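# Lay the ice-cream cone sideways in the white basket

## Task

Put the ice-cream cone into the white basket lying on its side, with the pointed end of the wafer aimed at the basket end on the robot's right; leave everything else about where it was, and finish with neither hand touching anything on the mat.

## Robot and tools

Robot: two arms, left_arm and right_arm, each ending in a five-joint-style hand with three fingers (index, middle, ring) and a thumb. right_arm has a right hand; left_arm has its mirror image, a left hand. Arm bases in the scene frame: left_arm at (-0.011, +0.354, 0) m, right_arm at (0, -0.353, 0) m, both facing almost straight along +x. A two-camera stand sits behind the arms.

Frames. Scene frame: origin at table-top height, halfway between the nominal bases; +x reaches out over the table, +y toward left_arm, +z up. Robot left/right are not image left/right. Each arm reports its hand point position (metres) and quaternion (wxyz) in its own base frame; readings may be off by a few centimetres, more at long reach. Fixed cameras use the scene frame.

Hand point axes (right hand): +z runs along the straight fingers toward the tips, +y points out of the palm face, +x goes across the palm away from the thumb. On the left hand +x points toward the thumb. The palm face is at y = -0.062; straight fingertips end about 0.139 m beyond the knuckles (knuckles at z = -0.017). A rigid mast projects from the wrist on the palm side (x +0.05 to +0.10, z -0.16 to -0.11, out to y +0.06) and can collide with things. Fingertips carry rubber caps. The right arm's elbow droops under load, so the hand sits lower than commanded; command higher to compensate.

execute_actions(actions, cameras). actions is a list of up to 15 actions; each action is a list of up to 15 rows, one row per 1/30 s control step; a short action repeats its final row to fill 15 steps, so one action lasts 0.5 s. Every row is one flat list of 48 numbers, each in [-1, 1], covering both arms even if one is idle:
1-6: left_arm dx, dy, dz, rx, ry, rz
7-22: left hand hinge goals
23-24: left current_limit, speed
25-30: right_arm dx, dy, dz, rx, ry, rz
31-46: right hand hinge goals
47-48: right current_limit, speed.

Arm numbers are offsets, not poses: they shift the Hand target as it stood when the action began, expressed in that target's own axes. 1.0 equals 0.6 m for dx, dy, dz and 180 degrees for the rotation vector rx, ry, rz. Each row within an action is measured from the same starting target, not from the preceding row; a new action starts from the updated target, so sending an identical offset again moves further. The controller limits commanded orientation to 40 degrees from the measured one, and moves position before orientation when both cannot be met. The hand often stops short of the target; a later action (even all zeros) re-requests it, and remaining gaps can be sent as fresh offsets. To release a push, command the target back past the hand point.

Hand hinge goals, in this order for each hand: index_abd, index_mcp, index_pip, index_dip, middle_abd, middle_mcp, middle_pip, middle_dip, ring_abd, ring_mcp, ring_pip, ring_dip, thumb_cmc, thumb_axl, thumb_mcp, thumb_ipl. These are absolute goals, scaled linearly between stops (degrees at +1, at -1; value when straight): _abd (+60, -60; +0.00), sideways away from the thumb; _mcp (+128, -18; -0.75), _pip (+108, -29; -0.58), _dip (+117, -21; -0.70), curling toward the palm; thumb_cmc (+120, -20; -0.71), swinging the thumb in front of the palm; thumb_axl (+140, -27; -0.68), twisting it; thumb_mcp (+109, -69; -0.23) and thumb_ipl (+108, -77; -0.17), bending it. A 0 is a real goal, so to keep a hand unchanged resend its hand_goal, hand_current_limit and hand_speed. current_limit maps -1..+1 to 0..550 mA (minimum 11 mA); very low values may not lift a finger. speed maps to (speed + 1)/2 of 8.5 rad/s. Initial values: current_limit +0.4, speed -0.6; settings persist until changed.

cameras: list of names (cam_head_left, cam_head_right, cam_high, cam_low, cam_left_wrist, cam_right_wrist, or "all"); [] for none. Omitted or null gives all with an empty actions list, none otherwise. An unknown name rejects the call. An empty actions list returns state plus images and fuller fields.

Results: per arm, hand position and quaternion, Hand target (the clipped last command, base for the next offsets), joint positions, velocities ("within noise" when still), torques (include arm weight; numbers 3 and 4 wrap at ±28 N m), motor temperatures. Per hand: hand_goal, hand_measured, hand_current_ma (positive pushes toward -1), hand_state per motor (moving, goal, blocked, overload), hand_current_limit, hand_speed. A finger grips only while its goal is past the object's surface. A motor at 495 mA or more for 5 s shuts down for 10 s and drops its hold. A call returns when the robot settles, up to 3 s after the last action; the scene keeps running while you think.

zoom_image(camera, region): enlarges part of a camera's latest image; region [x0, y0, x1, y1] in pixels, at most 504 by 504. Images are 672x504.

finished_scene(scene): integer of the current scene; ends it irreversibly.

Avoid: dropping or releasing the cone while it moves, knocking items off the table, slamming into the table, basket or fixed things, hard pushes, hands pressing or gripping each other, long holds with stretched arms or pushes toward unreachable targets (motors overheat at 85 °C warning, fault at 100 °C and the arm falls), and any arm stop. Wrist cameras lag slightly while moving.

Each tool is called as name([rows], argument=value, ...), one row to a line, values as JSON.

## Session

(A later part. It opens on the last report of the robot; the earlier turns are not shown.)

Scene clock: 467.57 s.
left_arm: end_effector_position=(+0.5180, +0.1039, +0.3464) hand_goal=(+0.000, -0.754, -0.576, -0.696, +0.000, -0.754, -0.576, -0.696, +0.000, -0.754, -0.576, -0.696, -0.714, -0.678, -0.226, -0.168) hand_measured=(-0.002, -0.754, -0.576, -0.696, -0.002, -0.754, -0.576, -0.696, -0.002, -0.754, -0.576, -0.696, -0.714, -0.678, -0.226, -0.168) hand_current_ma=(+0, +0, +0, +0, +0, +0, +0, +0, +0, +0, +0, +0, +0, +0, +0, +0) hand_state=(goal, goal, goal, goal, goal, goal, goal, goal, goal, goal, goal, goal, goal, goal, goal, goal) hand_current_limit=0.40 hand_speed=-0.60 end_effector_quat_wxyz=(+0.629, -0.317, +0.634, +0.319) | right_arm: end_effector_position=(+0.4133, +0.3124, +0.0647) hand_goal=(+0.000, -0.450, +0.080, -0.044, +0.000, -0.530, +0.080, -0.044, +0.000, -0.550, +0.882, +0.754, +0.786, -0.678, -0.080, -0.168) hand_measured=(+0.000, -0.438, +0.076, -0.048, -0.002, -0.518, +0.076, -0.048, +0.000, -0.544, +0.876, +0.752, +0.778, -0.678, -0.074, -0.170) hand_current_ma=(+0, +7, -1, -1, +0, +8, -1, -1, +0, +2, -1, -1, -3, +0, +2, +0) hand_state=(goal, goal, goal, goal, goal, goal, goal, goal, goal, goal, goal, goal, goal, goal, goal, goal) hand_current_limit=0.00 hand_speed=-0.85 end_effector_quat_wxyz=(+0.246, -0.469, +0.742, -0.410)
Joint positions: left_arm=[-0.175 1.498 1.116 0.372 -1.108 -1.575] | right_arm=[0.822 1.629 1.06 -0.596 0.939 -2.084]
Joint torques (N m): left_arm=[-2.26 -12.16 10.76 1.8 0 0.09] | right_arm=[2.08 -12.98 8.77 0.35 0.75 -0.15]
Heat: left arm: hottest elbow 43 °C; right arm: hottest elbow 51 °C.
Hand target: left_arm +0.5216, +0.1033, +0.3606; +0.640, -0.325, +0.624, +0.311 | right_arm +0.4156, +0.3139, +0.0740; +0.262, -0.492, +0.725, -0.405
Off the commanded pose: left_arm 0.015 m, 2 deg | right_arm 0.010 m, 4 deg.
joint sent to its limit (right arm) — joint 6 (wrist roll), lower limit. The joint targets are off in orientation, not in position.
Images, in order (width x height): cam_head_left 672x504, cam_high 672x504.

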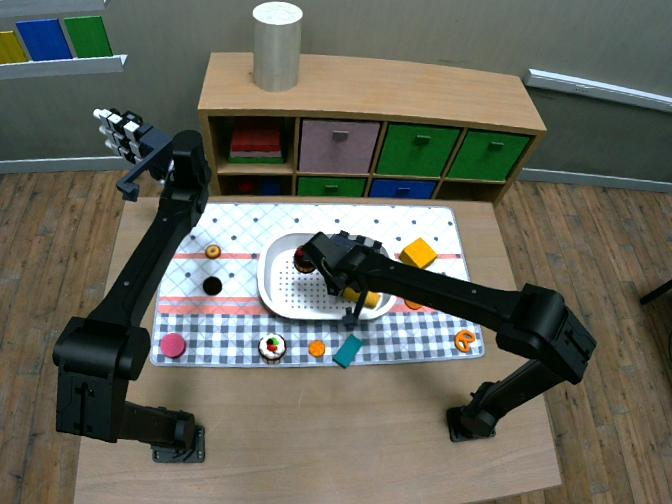

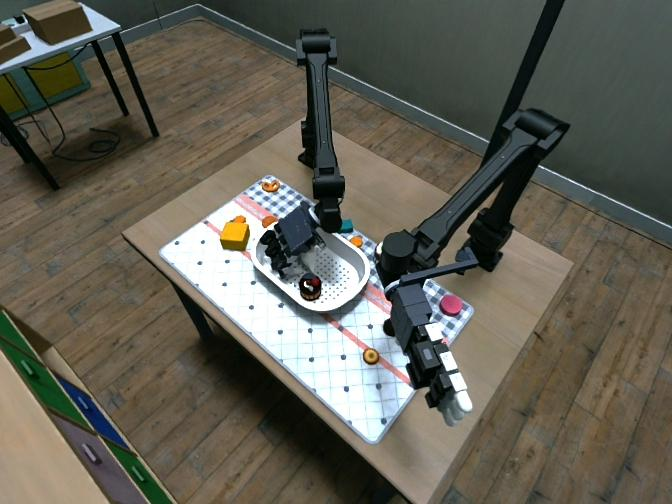

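execute_actions([
  [[0,0,0,0,0,0, 0,-0.754,-0.576,-0.696, 0,-0.754,-0.576,-0.696, 0,-0.754,-0.576,-0.696, -0.714,-0.678,-0.226,-0.168, 0.4,-0.6, -0.004,-0.035,-0.02,0,0,0, 0,-0.5,0.08,-0.043, 0,-0.62,0.08,-0.043, 0,-0.55,0.883,0.754, 0.786,-0.677,-0.2,-0.168, 0.0,-0.85]],
  [[0,0,0,0,0,0, 0,-0.754,-0.576,-0.696, 0,-0.754,-0.576,-0.696, 0,-0.754,-0.576,-0.696, -0.714,-0.678,-0.226,-0.168, 0.4,-0.6, 0,-0.056,-0.036,0,0,0, 0,-0.5,0.08,-0.043, 0,-0.62,0.08,-0.043, 0,-0.55,0.883,0.754, 0.786,-0.677,-0.25,-0.168, 0.0,-0.85]],
  [[0,0,0,0,0,0, 0,-0.754,-0.576,-0.696, 0,-0.754,-0.576,-0.696, 0,-0.754,-0.576,-0.696, -0.714,-0.678,-0.226,-0.168, 0.4,-0.6, 0,-0.063,-0.04,0,0,0, 0,-0.5,0.08,-0.043, 0,-0.62,0.08,-0.043, 0,-0.55,0.883,0.754, 0.786,-0.677,-0.25,-0.168, 0.0,-0.85]],
], cameras=["cam_high","cam_head_left","cam_head_right"])

zoom_image(camera="cam_high", region=[240, 190, 370, 320])

zoom_image(camera="cam_head_left", region=[240, 200, 420, 350])

Scene clock: 493.87 s.
left_arm: end_effector_position=(+0.5180, +0.1039, +0.3464) hand_goal=(+0.000, -0.754, -0.576, -0.696, +0.000, -0.754, -0.576, -0.696, +0.000, -0.754, -0.576, -0.696, -0.714, -0.678, -0.226, -0.168) hand_measured=(-0.002, -0.754, -0.576, -0.696, -0.002, -0.754, -0.576, -0.696, -0.002, -0.754, -0.576, -0.696, -0.714, -0.678, -0.226, -0.168) hand_current_ma=(+0, +0, +0, +0, +0, +0, +0, +0, +0, +0, +0, +0, +0, +0, +0, +0) hand_state=(goal, goal, goal, goal, goal, goal, goal, goal, goal, goal, goal, goal, goal, goal, goal, goal) hand_current_limit=0.40 hand_speed=-0.60 end_effector_quat_wxyz=(+0.629, -0.317, +0.634, +0.319) | right_arm: end_effector_position=(+0.4063, +0.3038, +0.1568) hand_goal=(+0.000, -0.500, +0.080, -0.044, +0.000, -0.620, +0.080, -0.044, +0.000, -0.550, +0.882, +0.754, +0.786, -0.678, -0.250, -0.168) hand_measured=(+0.000, -0.488, +0.078, -0.046, -0.002, -0.606, +0.078, -0.048, +0.000, -0.544, +0.876, +0.752, +0.778, -0.678, -0.242, -0.170) hand_current_ma=(+0, +7, +0, +0, +0, +8, -1, -1, +0, +2, -1, -1, -3, +0, +4, +0) hand_state=(goal, goal, goal, goal, goal, goal, goal, goal, goal, goal, goal, goal, goal, goal, goal, goal) hand_current_limit=0.00 hand_speed=-0.85 end_effector_quat_wxyz=(+0.230, -0.477, +0.739, -0.416)
Joint positions: left_arm=[-0.175 1.498 1.116 0.372 -1.108 -1.575] | right_arm=[0.822 1.515 1.197 -0.885 0.943 -2.084]
Joint torques (N m): left_arm=[-2.37 -12.34 10.76 1.81 0 0.09] | right_arm=[2.43 -11.58 13.07 0.32 0.71 -0.18]
Heat: left arm: hottest elbow 43 °C; right arm: hottest elbow 51 °C.
Hand target: left_arm +0.5216, +0.1033, +0.3606; +0.640, -0.325, +0.624, +0.311 | right_arm +0.4180, +0.3176, +0.1829; +0.262, -0.492, +0.725, -0.405
Off the commanded pose: left_arm 0.015 m, 2 deg | right_arm 0.032 m, 5 deg.
joint sent to its limit (right arm) — joint 6 (wrist roll), lower limit. The joint targets are off in orientation, not in position.
Images, in order (width x height): cam_head_left 672x504, cam_head_right 672x504, cam_high 672x504.

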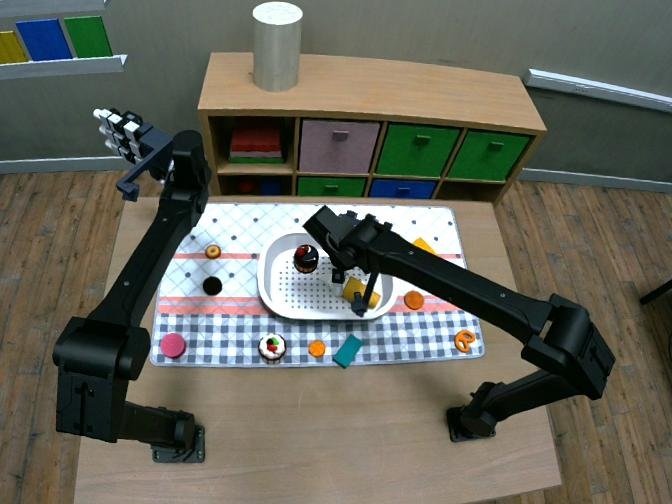

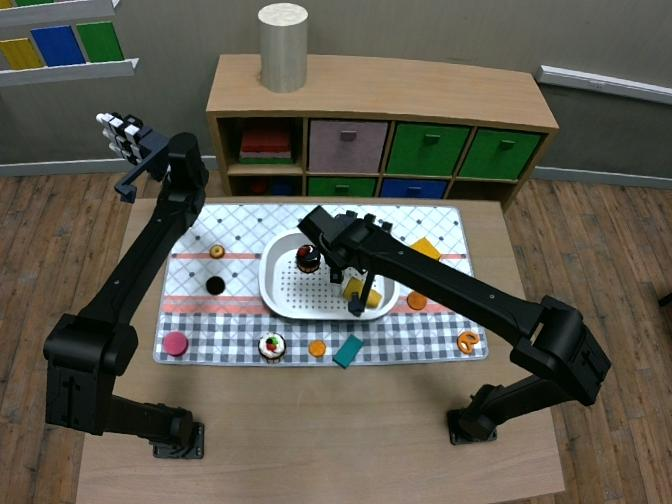

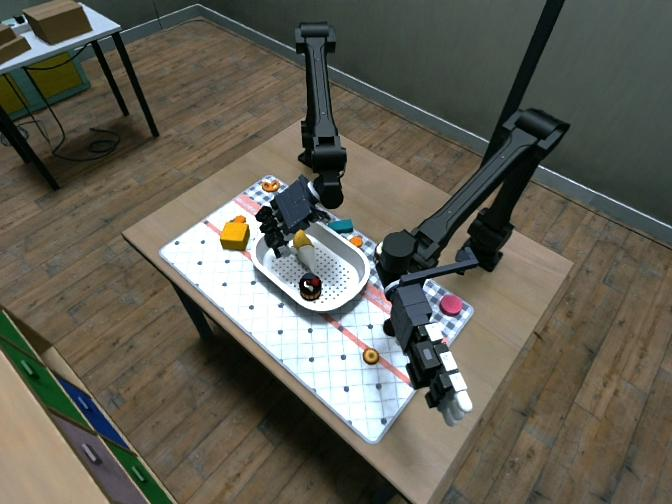

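Scaled by 3.877 from the camera's 672x504 image, which has a finer 960x720 frame.

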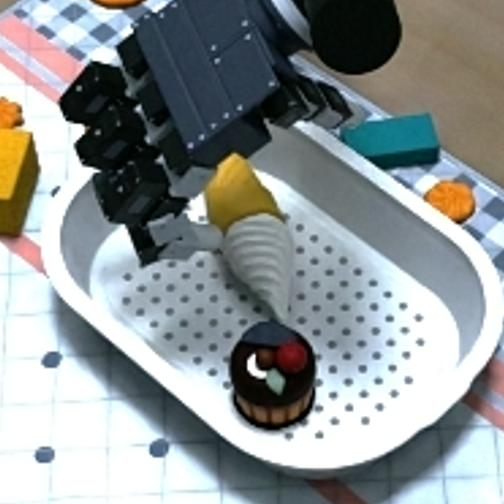

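Scaled by 2.800 from the camera's 672x504 image, which has a finer 960x720 frame.

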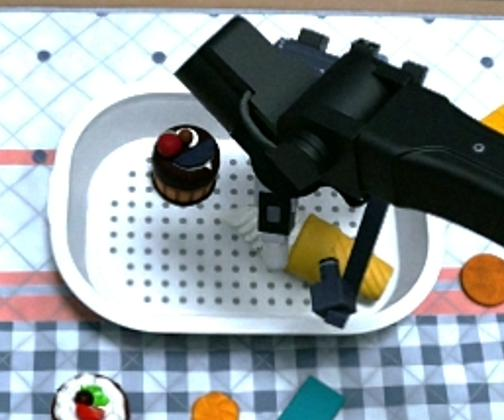

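execute_actions([
  [[0,0,0,0,0,0, 0,-0.754,-0.576,-0.696, 0,-0.754,-0.576,-0.696, 0,-0.754,-0.576,-0.696, -0.714,-0.678,-0.226,-0.168, 0.4,-0.6, -0.0168,0,0,0,0,0, 0,-0.44,0.08,-0.043, 0,-0.55,0.883,0.754, 0,-0.55,0.883,0.754, -0.5,-0.677,-0.226,-0.168, 0.2,-0.5]],
  [[0,0,0,0,0,0, 0,-0.754,-0.576,-0.696, 0,-0.754,-0.576,-0.696, 0,-0.754,-0.576,-0.696, -0.714,-0.678,-0.226,-0.168, 0.4,-0.6, -0.0168,0.0527,0.0267,0,0,0, 0,-0.44,0.08,-0.043, 0,-0.55,0.883,0.754, 0,-0.55,0.883,0.754, -0.5,-0.677,-0.226,-0.168, 0.2,-0.5]],
], cameras=["cam_high","cam_head_left"])

zoom_image(camera="cam_high", region=[240, 190, 370, 320])

Scene clock: 518.27 s.
left_arm: end_effector_position=(+0.5180, +0.1039, +0.3464) hand_goal=(+0.000, -0.754, -0.576, -0.696, +0.000, -0.754, -0.576, -0.696, +0.000, -0.754, -0.576, -0.696, -0.714, -0.678, -0.226, -0.168) hand_measured=(-0.002, -0.754, -0.576, -0.696, -0.002, -0.754, -0.576, -0.696, -0.002, -0.754, -0.576, -0.696, -0.714, -0.678, -0.226, -0.168) hand_current_ma=(+0, +0, +0, +0, +0, +0, +0, +0, +0, +0, +0, +0, +0, +0, +0, +0) hand_state=(goal, goal, goal, goal, goal, goal, goal, goal, goal, goal, goal, goal, goal, goal, goal, goal) hand_current_limit=0.40 hand_speed=-0.60 end_effector_quat_wxyz=(+0.629, -0.317, +0.634, +0.319) | right_arm: end_effector_position=(+0.4161, +0.3265, +0.1346) hand_goal=(+0.000, -0.440, +0.080, -0.044, +0.000, -0.550, +0.882, +0.754, +0.000, -0.550, +0.882, +0.754, -0.500, -0.678, -0.226, -0.168) hand_measured=(+0.000, -0.438, +0.078, -0.046, -0.002, -0.548, +0.876, +0.752, +0.000, -0.544, +0.876, +0.752, -0.482, -0.678, -0.226, -0.170) hand_current_ma=(+0, +1, +0, +0, +0, +1, -2, -1, +0, +2, -1, -1, +13, +0, +0, +0) hand_state=(goal, goal, goal, goal, goal, goal, goal, goal, goal, goal, goal, goal, goal, goal, goal, goal) hand_current_limit=0.20 hand_speed=-0.50 end_effector_quat_wxyz=(+0.237, -0.481, +0.736, -0.413)
Joint positions: left_arm=[-0.175 1.498 1.116 0.372 -1.108 -1.575] | right_arm=[0.838 1.584 1.215 -0.824 0.942 -2.084]
Joint torques (N m): left_arm=[-2.43 -12.22 10.74 1.8 0 0.09] | right_arm=[2.32 -12.75 10.5 1.46 0.71 -0.14]
Heat: left arm: hottest elbow 43 °C; right arm: hottest elbow 54 °C.
Hand target: left_arm +0.5216, +0.1033, +0.3606; +0.640, -0.325, +0.624, +0.311 | right_arm +0.4223, +0.3371, +0.1474; +0.262, -0.492, +0.725, -0.405
Off the commanded pose: left_arm 0.015 m, 2 deg | right_arm 0.018 m, 4 deg.
joint sent to its limit (right arm) — joint 6 (wrist roll), lower limit. The joint targets still meet the commanded pose.
Images, in order (width x height): cam_head_left 672x504, cam_high 672x504.

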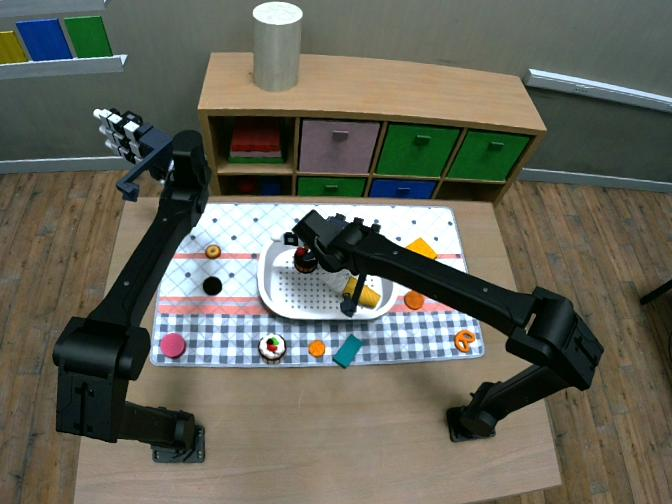

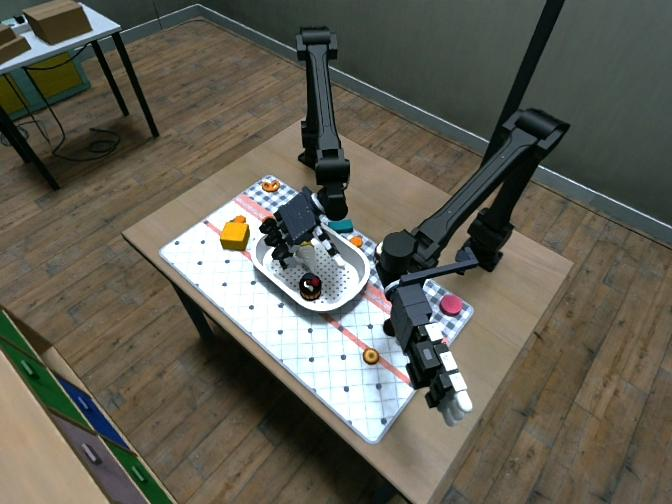

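Scaled by 3.877 from the camera's 672x504 image, which has a finer 960x720 frame.

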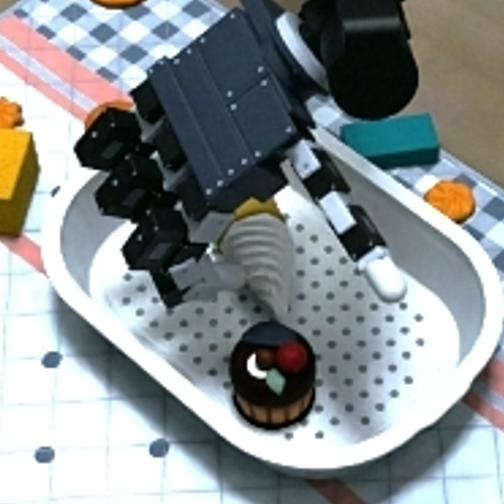

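execute_actions(actions=[], cameras=["cam_high", "cam_head_left"])

zoom_image(camera="cam_high", region=[200, 170, 420, 340])

zoom_image(camera="cam_head_left", region=[260, 180, 480, 350])

Scene clock: 531.53 s.
left_arm: end_effector_position=(+0.5180, +0.1039, +0.3464) hand_goal=(+0.000, -0.754, -0.576, -0.696, +0.000, -0.754, -0.576, -0.696, +0.000, -0.754, -0.576, -0.696, -0.714, -0.678, -0.226, -0.168) hand_measured=(-0.002, -0.754, -0.576, -0.696, -0.002, -0.754, -0.576, -0.696, -0.002, -0.754, -0.576, -0.696, -0.714, -0.678, -0.226, -0.168) hand_current_ma=(+0, +0, +0, +0, +0, +0, +0, +0, +0, +0, +0, +0, +0, +0, +0, +0) hand_state=(goal, goal, goal, goal, goal, goal, goal, goal, goal, goal, goal, goal, goal, goal, goal, goal) hand_current_limit=0.40 hand_speed=-0.60 end_effector_quat_wxyz=(+0.629, -0.317, +0.634, +0.319) | right_arm: end_effector_position=(+0.4161, +0.3265, +0.1346) hand_goal=(+0.000, -0.440, +0.080, -0.044, +0.000, -0.550, +0.882, +0.754, +0.000, -0.550, +0.882, +0.754, -0.500, -0.678, -0.226, -0.168) hand_measured=(+0.000, -0.438, +0.078, -0.046, -0.002, -0.548, +0.876, +0.752, +0.000, -0.544, +0.876, +0.752, -0.482, -0.678, -0.226, -0.170) hand_current_ma=(+0, +1, +0, +0, +0, +1, -2, -1, +0, +2, -1, -1, +13, +0, +0, +0) hand_state=(goal, goal, goal, goal, goal, goal, goal, goal, goal, goal, goal, goal, goal, goal, goal, goal) hand_current_limit=0.20 hand_speed=-0.50 end_effector_quat_wxyz=(+0.237, -0.481, +0.736, -0.413)
Joint positions: left_arm=[-0.175 1.498 1.116 0.372 -1.108 -1.575] | right_arm=[0.838 1.584 1.215 -0.824 0.942 -2.084]
Joint velocities: within noise
Joint torques (N m): left_arm=[-2.55 -12.34 10.74 1.78 -0.01 0.09] | right_arm=[2.2 -13.04 10.39 1.47 0.73 -0.15]
Motor temperatures (°C): left_arm=[29 34 43 30 31 31] | right_arm=[29 32 53 30 32 30]
Heat: left arm: hottest elbow 43 °C; right arm: hottest elbow 53 °C.
Hand target: left_arm +0.5216, +0.1033, +0.3606; +0.640, -0.325, +0.624, +0.311 | right_arm +0.4223, +0.3371, +0.1474; +0.262, -0.492, +0.725, -0.405
Off the commanded pose: left_arm 0.015 m, 2 deg | right_arm 0.018 m, 4 deg.
Images, in order (width x height): cam_head_left 672x504, cam_high 672x504.

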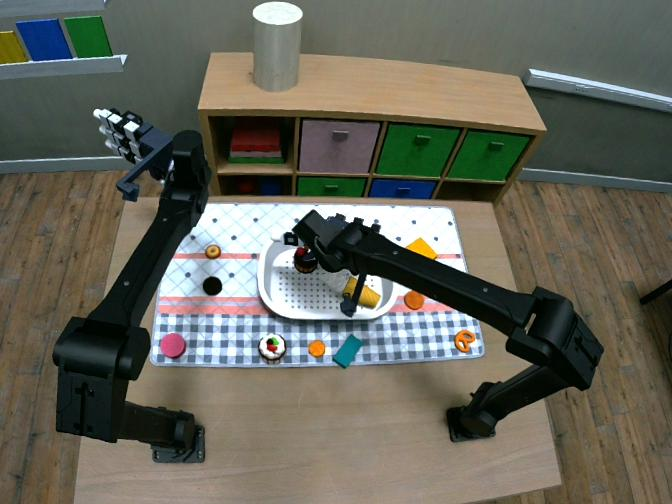

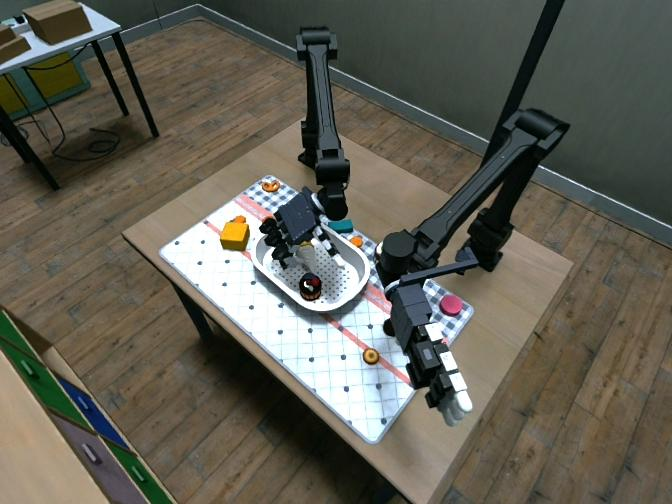

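Scaled by 2.291 from the camera's 672x504 image, which has a finer 960x720 frame.

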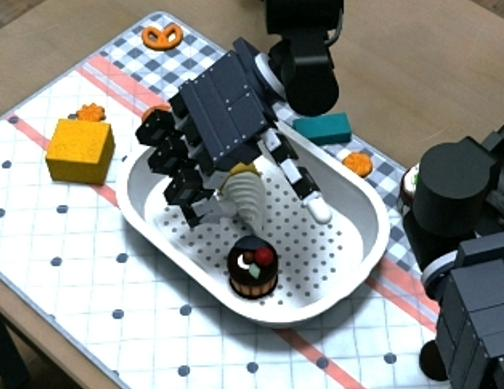

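Scaled by 2.291 from the camera's 672x504 image, which has a finer 960x720 frame.

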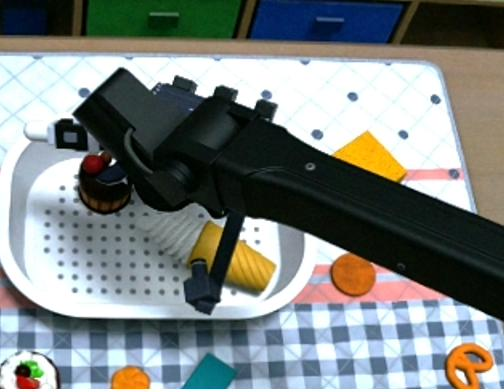

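execute_actions([
  [[0,0,0,0,0,0,0,-0.754,-0.576,-0.696,0,-0.754,-0.576,-0.696,0,-0.754,-0.576,-0.696,-0.714,-0.678,-0.226,-0.168,0.4,-0.6,0.0075,0.0513,0.0281,0,0,0,0,-0.44,0.08,-0.043,0,-0.55,0.883,0.754,0,-0.55,0.883,0.754,-0.5,-0.677,-0.226,-0.168,0.2,-0.5]],
], cameras=["cam_high", "cam_head_left", "cam_low"])

zoom_image(camera="cam_high", region=[240, 190, 370, 320])

zoom_image(camera="cam_low", region=[220, 180, 440, 350])

Scene clock: 541.73 s.
left_arm: end_effector_position=(+0.5180, +0.1039, +0.3464) hand_goal=(+0.000, -0.754, -0.576, -0.696, +0.000, -0.754, -0.576, -0.696, +0.000, -0.754, -0.576, -0.696, -0.714, -0.678, -0.226, -0.168) hand_measured=(-0.002, -0.754, -0.576, -0.696, -0.002, -0.754, -0.576, -0.696, -0.002, -0.754, -0.576, -0.696, -0.714, -0.678, -0.226, -0.168) hand_current_ma=(+0, +0, +0, +0, +0, +0, +0, +0, +0, +0, +0, +0, +0, +0, +0, +0) hand_state=(goal, goal, goal, goal, goal, goal, goal, goal, goal, goal, goal, goal, goal, goal, goal, goal) hand_current_limit=0.40 hand_speed=-0.60 end_effector_quat_wxyz=(+0.629, -0.317, +0.634, +0.319) | right_arm: end_effector_position=(+0.4170, +0.3275, +0.1088) hand_goal=(+0.000, -0.440, +0.080, -0.044, +0.000, -0.550, +0.882, +0.754, +0.000, -0.550, +0.882, +0.754, -0.500, -0.678, -0.226, -0.168) hand_measured=(+0.000, -0.438, +0.078, -0.046, -0.002, -0.548, +0.876, +0.752, +0.000, -0.544, +0.876, +0.752, -0.482, -0.678, -0.226, -0.170) hand_current_ma=(+0, +1, +0, +0, +0, +1, -2, -1, +0, +2, -1, -1, +12, +0, +0, +0) hand_state=(goal, goal, goal, goal, goal, goal, goal, goal, goal, goal, goal, goal, goal, goal, goal, goal) hand_current_limit=0.20 hand_speed=-0.50 end_effector_quat_wxyz=(+0.246, -0.476, +0.738, -0.410)
Joint positions: left_arm=[-0.175 1.498 1.116 0.372 -1.108 -1.575] | right_arm=[0.838 1.604 1.162 -0.73 0.942 -2.084]
Joint torques (N m): left_arm=[-2.32 -12.34 10.76 1.8 -0.01 0.11] | right_arm=[2.14 -12.16 8.58 1.43 0.68 -0.18]
Heat: left arm: hottest elbow 43 °C; right arm: hottest elbow 52 °C.
Hand target: left_arm +0.5216, +0.1033, +0.3606; +0.640, -0.325, +0.624, +0.311 | right_arm +0.4182, +0.3331, +0.1124; +0.262, -0.492, +0.725, -0.405
Off the commanded pose: left_arm 0.015 m, 2 deg | right_arm 0.007 m, 3 deg.
joint sent to its limit (right arm) — joint 6 (wrist roll), lower limit. The joint targets still meet the commanded pose.
Images, in order (width x height): cam_head_left 672x504, cam_high 672x504, cam_low 672x504.

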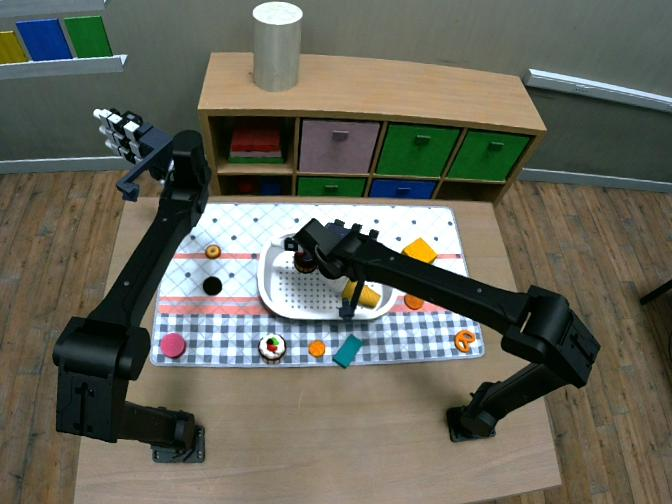

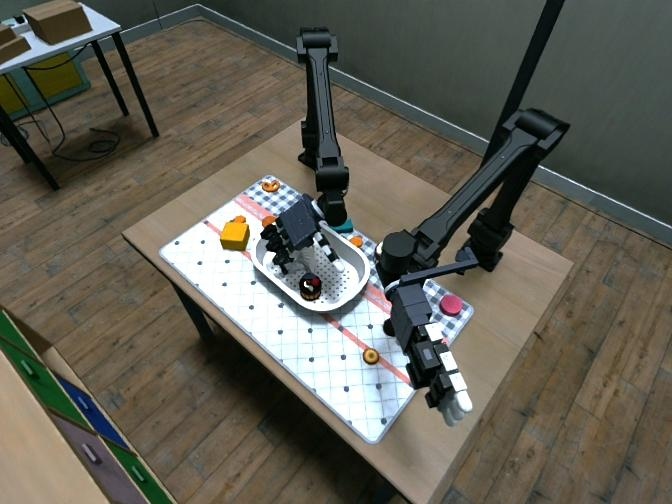

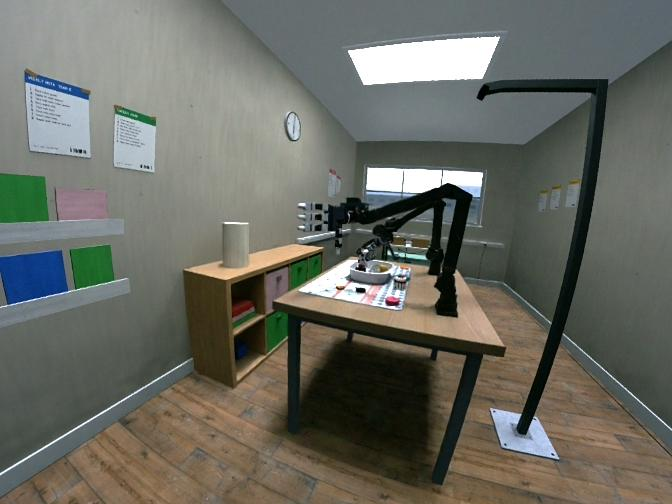

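Scaled by 3.877 from the camera's 672x504 image, which has a finer 960x720 frame.

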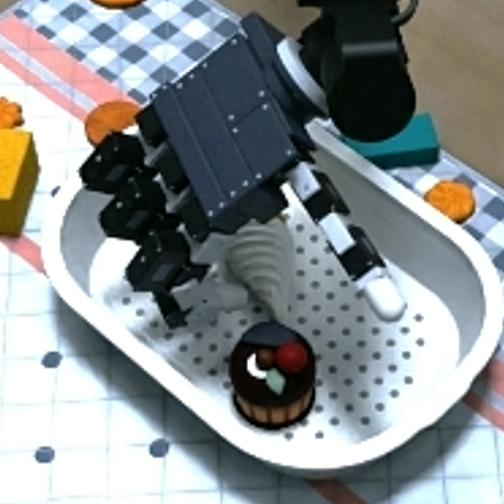

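Scaled by 2.291 from the camera's 672x504 image, which has a finer 960x720 frame.

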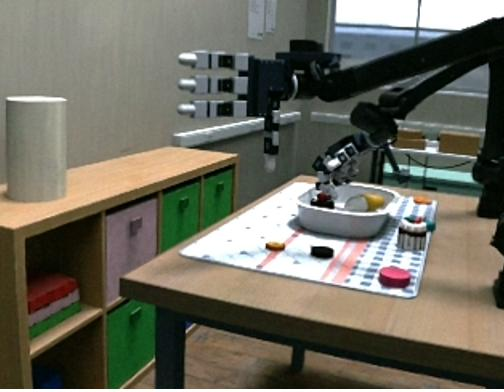

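zoom_image(camera="cam_high", region=[270, 235, 330, 295])

Scaled by 8.400 from the camera's 672x504 image, which has a finer 960x720 frame.

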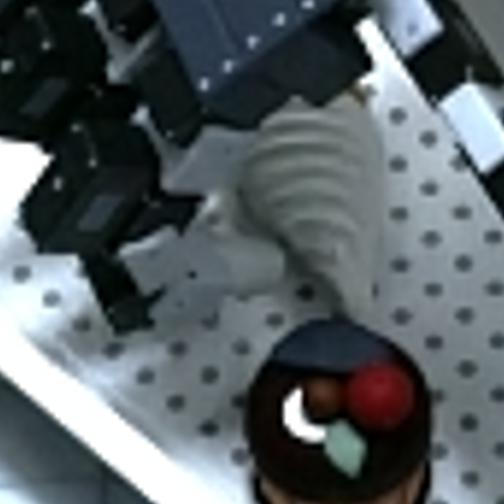

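execute_actions([
  [[0,0,0,0,0,0,0,-0.754,-0.576,-0.696,0,-0.754,-0.576,-0.696,0,-0.754,-0.576,-0.696,-0.714,-0.678,-0.226,-0.168,0.4,-0.6,-0.0034,0.036,0.03,0,0,0,0,-0.44,0.08,-0.043,0,-0.55,0.883,0.754,0,-0.55,0.883,0.754,-0.5,-0.677,-0.226,-0.168,0.2,-0.5]],
], cameras=["cam_high", "cam_head_left"])

zoom_image(camera="cam_high", region=[260, 215, 350, 305])

Scene clock: 568.37 s.
left_arm: end_effector_position=(+0.5180, +0.1039, +0.3464) hand_goal=(+0.000, -0.754, -0.576, -0.696, +0.000, -0.754, -0.576, -0.696, +0.000, -0.754, -0.576, -0.696, -0.714, -0.678, -0.226, -0.168) hand_measured=(-0.002, -0.754, -0.576, -0.696, -0.002, -0.754, -0.576, -0.696, -0.002, -0.754, -0.576, -0.696, -0.714, -0.678, -0.226, -0.168) hand_current_ma=(+0, +0, +0, +0, +0, +0, +0, +0, +0, +0, +0, +0, +0, +0, +0, +0) hand_state=(goal, goal, goal, goal, goal, goal, goal, goal, goal, goal, goal, goal, goal, goal, goal, goal) hand_current_limit=0.40 hand_speed=-0.60 end_effector_quat_wxyz=(+0.629, -0.317, +0.634, +0.319) | right_arm: end_effector_position=(+0.4188, +0.3295, +0.0798) hand_goal=(+0.000, -0.440, +0.080, -0.044, +0.000, -0.550, +0.882, +0.754, +0.000, -0.550, +0.882, +0.754, -0.500, -0.678, -0.226, -0.168) hand_measured=(+0.000, -0.438, +0.078, -0.046, -0.002, -0.548, +0.876, +0.752, +0.000, -0.544, +0.876, +0.752, -0.482, -0.678, -0.226, -0.170) hand_current_ma=(+0, +1, +0, +0, +0, +1, -2, -1, +0, +2, -1, -1, +12, +0, +0, +0) hand_state=(goal, goal, goal, goal, goal, goal, goal, goal, goal, goal, goal, goal, goal, goal, goal, goal) hand_current_limit=0.20 hand_speed=-0.50 end_effector_quat_wxyz=(+0.245, -0.477, +0.738, -0.410)
Joint positions: left_arm=[-0.175 1.498 1.116 0.372 -1.108 -1.575] | right_arm=[0.838 1.648 1.132 -0.659 0.941 -2.084]
Joint torques (N m): left_arm=[-2.49 -12.4 10.73 1.8 0 0.1] | right_arm=[1.61 -12.51 8.64 1.48 0.71 -0.12]
Heat: left arm: hottest elbow 44 °C; right arm: hottest elbow 52 °C.
Hand target: left_arm +0.5216, +0.1033, +0.3606; +0.640, -0.325, +0.624, +0.311 | right_arm +0.4223, +0.3331, +0.0846; +0.262, -0.492, +0.725, -0.405
Off the commanded pose: left_arm 0.015 m, 2 deg | right_arm 0.007 m, 3 deg.
joint sent to its limit (right arm) — joint 6 (wrist roll), lower limit. The joint targets are off in orientation, not in position.
Images, in order (width x height): cam_head_left 672x504, cam_high 672x504.

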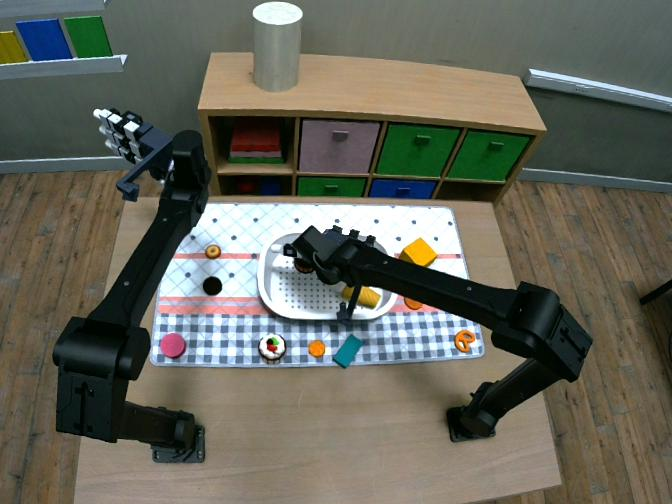

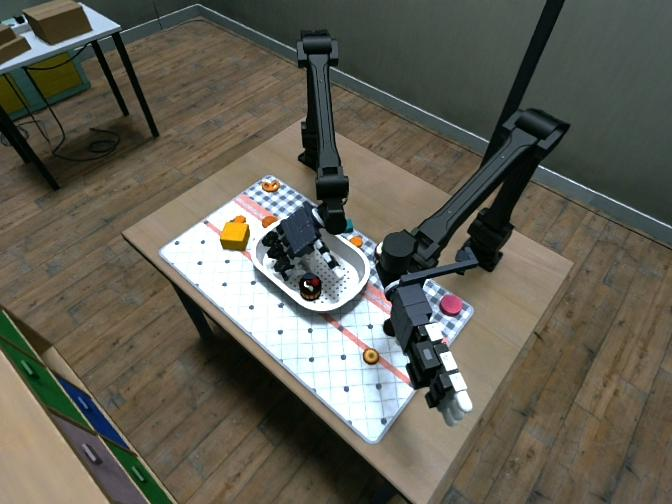

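Scaled by 5.600 from the camera's 672x504 image, which has a finer 960x720 frame.

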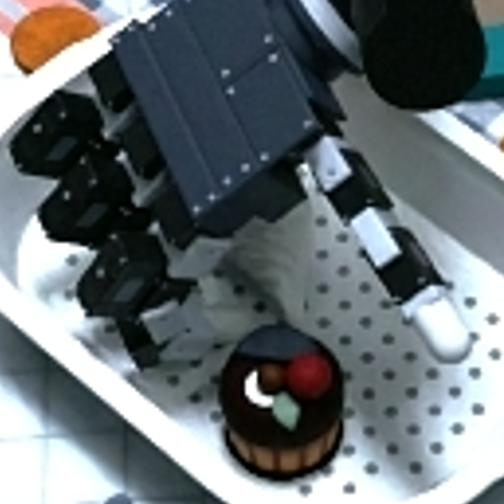

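execute_actions([
  [[0,0,0,0,0,0,0,-0.754,-0.576,-0.696,0,-0.754,-0.576,-0.696,0,-0.754,-0.576,-0.696,-0.714,-0.678,-0.226,-0.168,0.4,-0.6,0.0125,0.0167,-0.0259,0,0,0,0,-0.44,0.08,-0.043,0,-0.55,0.883,0.754,0,-0.55,0.883,0.754,-0.5,-0.677,-0.226,-0.168,0.2,-0.5]],
], cameras=["cam_high", "cam_head_left"])

zoom_image(camera="cam_high", region=[260, 215, 350, 305])

zoom_image(camera="cam_head_left", region=[260, 210, 400, 350])

Scene clock: 574.73 s.
left_arm: end_effector_position=(+0.5180, +0.1039, +0.3464) hand_goal=(+0.000, -0.754, -0.576, -0.696, +0.000, -0.754, -0.576, -0.696, +0.000, -0.754, -0.576, -0.696, -0.714, -0.678, -0.226, -0.168) hand_measured=(-0.002, -0.754, -0.576, -0.696, -0.002, -0.754, -0.576, -0.696, -0.002, -0.754, -0.576, -0.696, -0.714, -0.678, -0.226, -0.168) hand_current_ma=(+0, +0, +0, +0, +0, +0, +0, +0, +0, +0, +0, +0, +0, +0, +0, +0) hand_state=(goal, goal, goal, goal, goal, goal, goal, goal, goal, goal, goal, goal, goal, goal, goal, goal) hand_current_limit=0.40 hand_speed=-0.60 end_effector_quat_wxyz=(+0.629, -0.317, +0.634, +0.319) | right_arm: end_effector_position=(+0.4006, +0.3282, +0.0731) hand_goal=(+0.000, -0.440, +0.080, -0.044, +0.000, -0.550, +0.882, +0.754, +0.000, -0.550, +0.882, +0.754, -0.500, -0.678, -0.226, -0.168) hand_measured=(+0.000, -0.438, +0.078, -0.046, -0.002, -0.548, +0.876, +0.752, +0.000, -0.544, +0.876, +0.752, -0.482, -0.678, -0.226, -0.170) hand_current_ma=(+0, +1, +0, +0, +0, +1, -2, -1, +0, +2, -1, -1, +12, +0, +0, +0) hand_state=(goal, goal, goal, goal, goal, goal, goal, goal, goal, goal, goal, goal, goal, goal, goal, goal) hand_current_limit=0.20 hand_speed=-0.50 end_effector_quat_wxyz=(+0.245, -0.489, +0.731, -0.409)
Joint positions: left_arm=[-0.175 1.498 1.116 0.372 -1.108 -1.575] | right_arm=[0.862 1.627 1.087 -0.647 0.942 -2.084]
Joint torques (N m): left_arm=[-2.26 -12.1 10.71 1.81 0 0.1] | right_arm=[2.32 -13.92 8.17 1.24 0.79 -0.11]
Heat: left arm: hottest elbow 44 °C; right arm: hottest elbow 51 °C.
Hand target: left_arm +0.5216, +0.1033, +0.3606; +0.640, -0.325, +0.624, +0.311 | right_arm +0.4022, +0.3331, +0.0843; +0.262, -0.492, +0.725, -0.405
Off the commanded pose: left_arm 0.015 m, 2 deg | right_arm 0.013 m, 2 deg.
joint sent to its limit (right arm) — joint 6 (wrist roll), lower limit. The joint targets still meet the commanded pose.
Images, in order (width x height): cam_head_left 672x504, cam_high 672x504.

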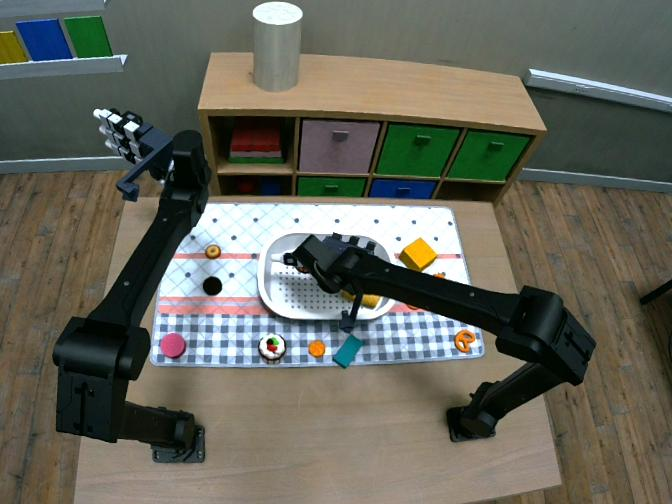

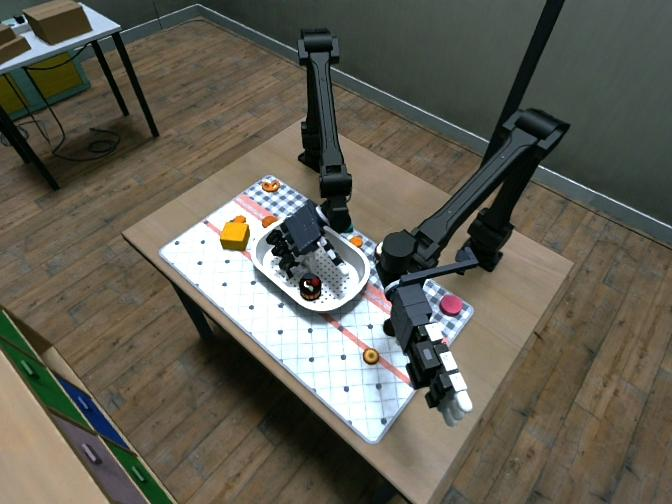

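Scaled by 5.600 from the camera's 672x504 image, which has a finer 960x720 frame.

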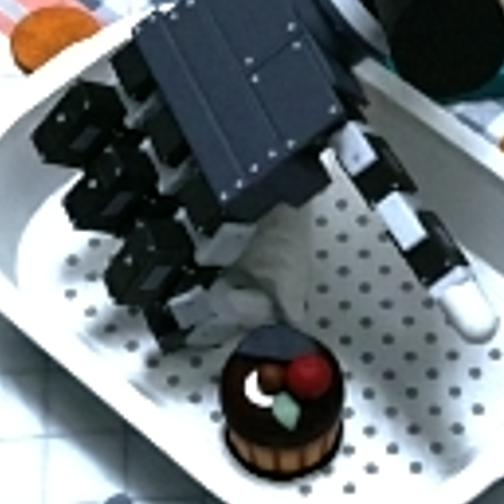

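Scaled by 3.600 from the camera's 672x504 image, which has a finer 960x720 frame.

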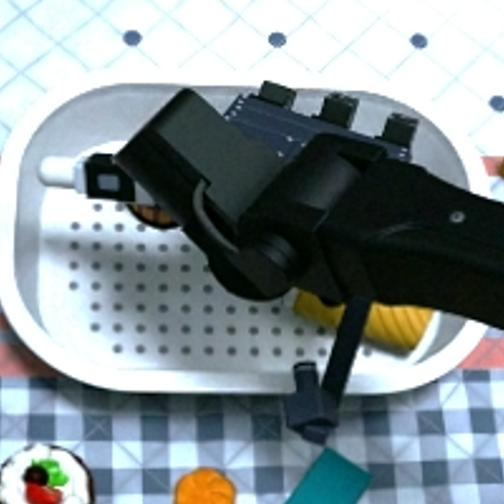

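execute_actions([
  [[0,0,0,0,0,0,0,-0.754,-0.576,-0.696,0,-0.754,-0.576,-0.696,0,-0.754,-0.576,-0.696,-0.714,-0.678,-0.226,-0.168,0.4,-0.6,0.0125,0.0125,-0.0287,0,0,0,0,-0.44,0.08,-0.043,0,-0.55,0.883,0.754,0,-0.55,0.883,0.754,-0.5,-0.677,-0.226,-0.168,0.2,-0.5]],
], cameras=["cam_high", "cam_head_left"])

zoom_image(camera="cam_high", region=[260, 215, 350, 305])

zoom_image(camera="cam_head_left", region=[260, 210, 400, 350])

Scene clock: 583.73 s.
left_arm: end_effector_position=(+0.5180, +0.1039, +0.3464) hand_goal=(+0.000, -0.754, -0.576, -0.696, +0.000, -0.754, -0.576, -0.696, +0.000, -0.754, -0.576, -0.696, -0.714, -0.678, -0.226, -0.168) hand_measured=(-0.002, -0.754, -0.576, -0.696, -0.002, -0.754, -0.576, -0.696, -0.002, -0.754, -0.576, -0.696, -0.714, -0.678, -0.226, -0.168) hand_current_ma=(+0, +0, +0, +0, +0, +0, +0, +0, +0, +0, +0, +0, +0, +0, +0, +0) hand_state=(goal, goal, goal, goal, goal, goal, goal, goal, goal, goal, goal, goal, goal, goal, goal, goal) hand_current_limit=0.40 hand_speed=-0.60 end_effector_quat_wxyz=(+0.629, -0.317, +0.634, +0.319) | right_arm: end_effector_position=(+0.3832, +0.3314, +0.0794) hand_goal=(+0.000, -0.440, +0.080, -0.044, +0.000, -0.550, +0.882, +0.754, +0.000, -0.550, +0.882, +0.754, -0.500, -0.678, -0.226, -0.168) hand_measured=(+0.000, -0.438, +0.078, -0.046, -0.002, -0.548, +0.876, +0.752, +0.000, -0.544, +0.876, +0.752, -0.482, -0.678, -0.226, -0.170) hand_current_ma=(+0, +1, +0, +0, +0, +1, -2, -1, +0, +2, -1, -1, +12, +0, +0, +0) hand_state=(goal, goal, goal, goal, goal, goal, goal, goal, goal, goal, goal, goal, goal, goal, goal, goal) hand_current_limit=0.20 hand_speed=-0.50 end_effector_quat_wxyz=(+0.254, -0.498, +0.722, -0.407)
Joint positions: left_arm=[-0.175 1.498 1.116 0.372 -1.108 -1.575] | right_arm=[0.895 1.589 1.056 -0.647 0.948 -2.084]
Joint torques (N m): left_arm=[-2.55 -12.28 10.77 1.77 -0.01 0.09] | right_arm=[1.49 -13.22 7.95 0.28 0.74 0.06]
Heat: left arm: hottest elbow 44 °C; right arm: hottest elbow 50 °C.
Hand target: left_arm +0.5216, +0.1033, +0.3606; +0.640, -0.325, +0.624, +0.311 | right_arm +0.3822, +0.3334, +0.0875; +0.262, -0.492, +0.725, -0.405
Off the commanded pose: left_arm 0.015 m, 2 deg | right_arm 0.008 m, 1 deg.
Images, in order (width x height): cam_head_left 672x504, cam_high 672x504.

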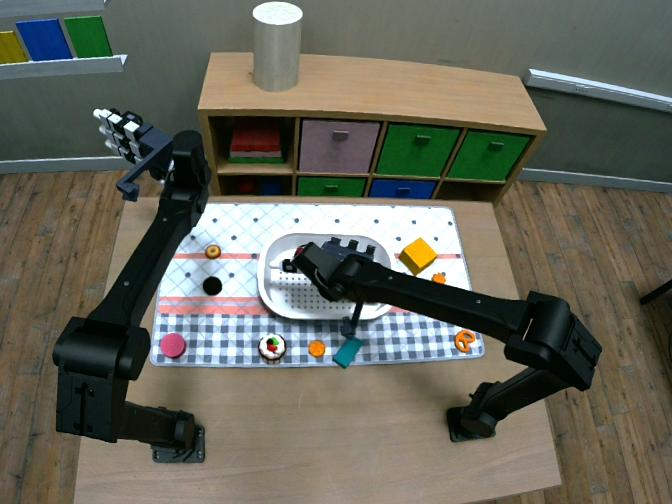

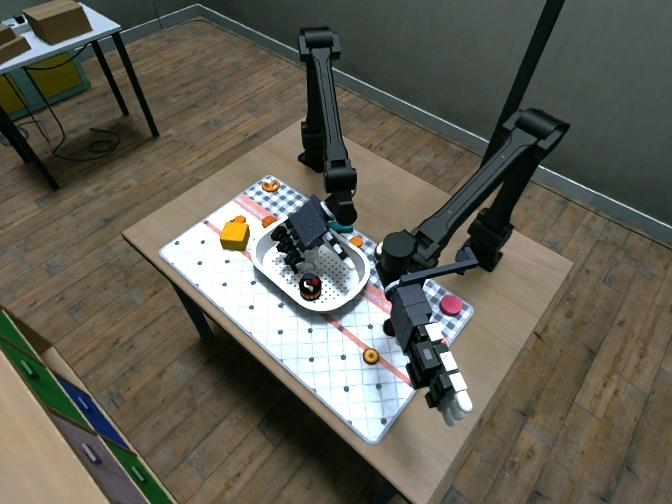

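Scaled by 5.600 from the camera's 672x504 image, which has a finer 960x720 frame.

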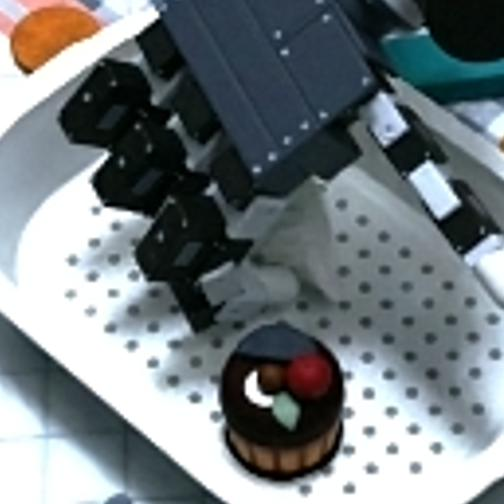

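Scaled by 3.600 from the camera's 672x504 image, which has a finer 960x720 frame.

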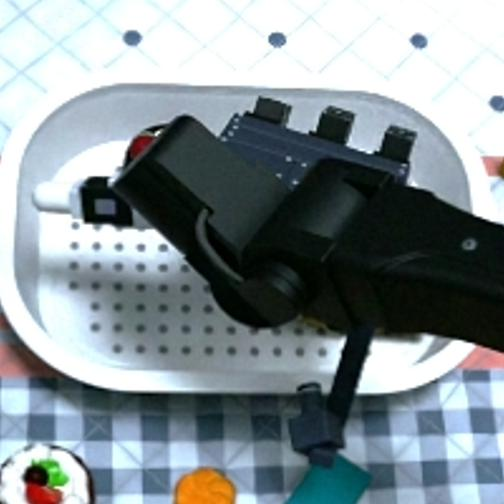

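execute_actions([
  [[0,0,0,0,0,0,0,-0.754,-0.576,-0.696,0,-0.754,-0.576,-0.696,0,-0.754,-0.576,-0.696,-0.714,-0.678,-0.226,-0.168,0.4,-0.6,0.0125,0.0167,-0.0259,0,0,0,0,-0.44,0.08,-0.043,0,-0.55,0.883,0.754,0,-0.55,0.883,0.754,-0.5,-0.677,-0.226,-0.168,0.2,-0.5]],
], cameras=["cam_high", "cam_head_left", "cam_right_wrist"])

zoom_image(camera="cam_high", region=[260, 215, 350, 305])

zoom_image(camera="cam_head_left", region=[260, 210, 400, 350])

Scene clock: 591.47 s.
left_arm: end_effector_position=(+0.5180, +0.1039, +0.3464) hand_goal=(+0.000, -0.754, -0.576, -0.696, +0.000, -0.754, -0.576, -0.696, +0.000, -0.754, -0.576, -0.696, -0.714, -0.678, -0.226, -0.168) hand_measured=(-0.002, -0.754, -0.576, -0.696, -0.002, -0.754, -0.576, -0.696, -0.002, -0.754, -0.576, -0.696, -0.714, -0.678, -0.226, -0.168) hand_current_ma=(+0, +0, +0, +0, +0, +0, +0, +0, +0, +0, +0, +0, +0, +0, +0, +0) hand_state=(goal, goal, goal, goal, goal, goal, goal, goal, goal, goal, goal, goal, goal, goal, goal, goal) hand_current_limit=0.40 hand_speed=-0.60 end_effector_quat_wxyz=(+0.629, -0.317, +0.634, +0.319) | right_arm: end_effector_position=(+0.3634, +0.3303, +0.0789) hand_goal=(+0.000, -0.440, +0.080, -0.044, +0.000, -0.550, +0.882, +0.754, +0.000, -0.550, +0.882, +0.754, -0.500, -0.678, -0.226, -0.168) hand_measured=(+0.000, -0.438, +0.078, -0.046, -0.002, -0.548, +0.876, +0.752, +0.000, -0.546, +0.876, +0.752, -0.482, -0.678, -0.226, -0.170) hand_current_ma=(+0, +1, +0, +0, +0, +1, -2, -1, +0, +1, -1, -1, +12, +0, +0, +0) hand_state=(goal, goal, goal, goal, goal, goal, goal, goal, goal, goal, goal, goal, goal, goal, goal, goal) hand_current_limit=0.20 hand_speed=-0.50 end_effector_quat_wxyz=(+0.253, -0.499, +0.721, -0.408)
Joint positions: left_arm=[-0.175 1.498 1.116 0.372 -1.108 -1.575] | right_arm=[0.93 1.566 1.03 -0.691 0.962 -2.032]
Joint torques (N m): left_arm=[-2.37 -12.28 10.77 1.76 0 0.09] | right_arm=[2.02 -12.75 8.1 0.38 0.74 0.11]
Heat: left arm: hottest elbow 44 °C; right arm: hottest elbow 50 °C.
Hand target: left_arm +0.5216, +0.1033, +0.3606; +0.640, -0.325, +0.624, +0.311 | right_arm +0.3622, +0.3334, +0.0873; +0.262, -0.492, +0.725, -0.405
Off the commanded pose: left_arm 0.015 m, 2 deg | right_arm 0.009 m, 1 deg.
camera_calibration:
cam_right_wrist: T_world_to_cam=[[-0.036744, 0.832804, -0.552348, -0.18461], [-0.0877313, 0.547899, 0.831932, -0.254566], [0.995466, 0.0790267, 0.0529309, -0.267346], [0, 0, 0, 1]] pos_world=[0.237017, 0.314347, 0.123964]
Images, in order (width x height): cam_head_left 672x504, cam_high 672x504, cam_right_wrist 672x504.

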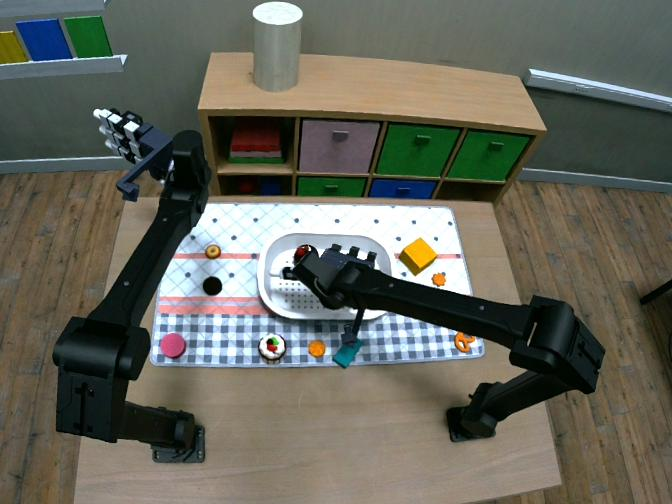

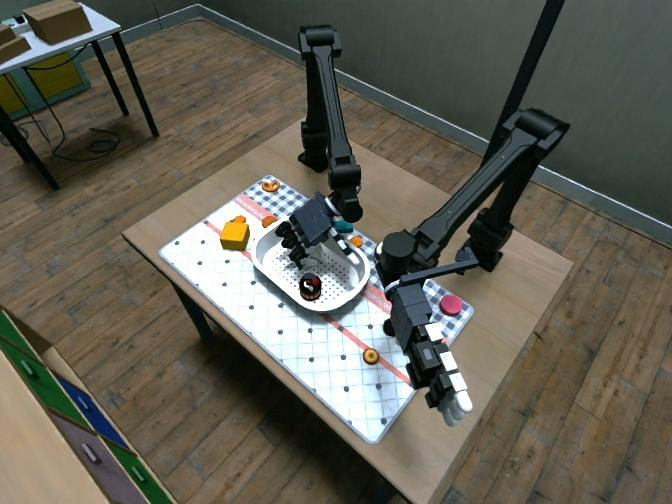

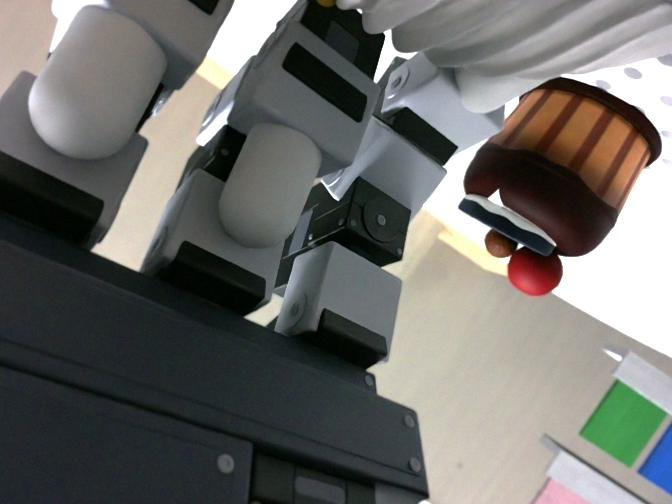

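Scaled by 5.600 from the camera's 672x504 image, which has a finer 960x720 frame.

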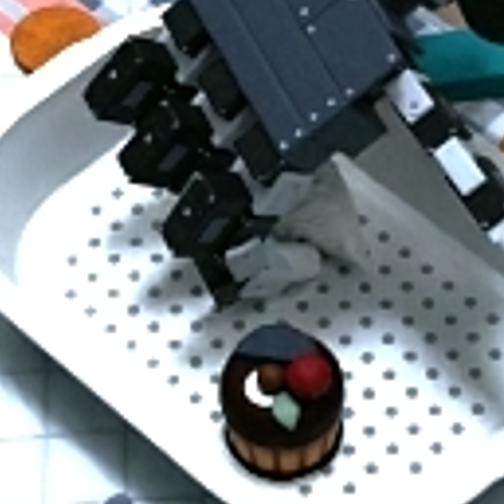

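Scaled by 3.600 from the camera's 672x504 image, which has a finer 960x720 frame.

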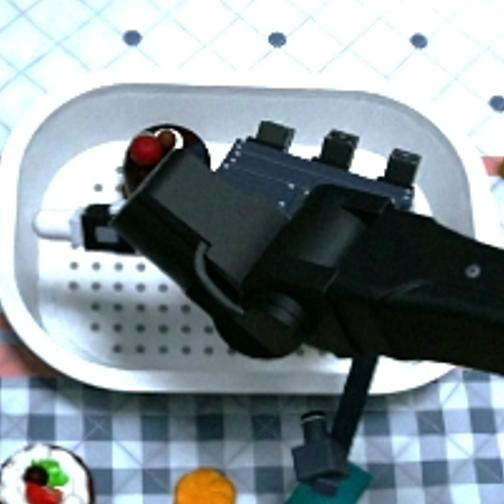

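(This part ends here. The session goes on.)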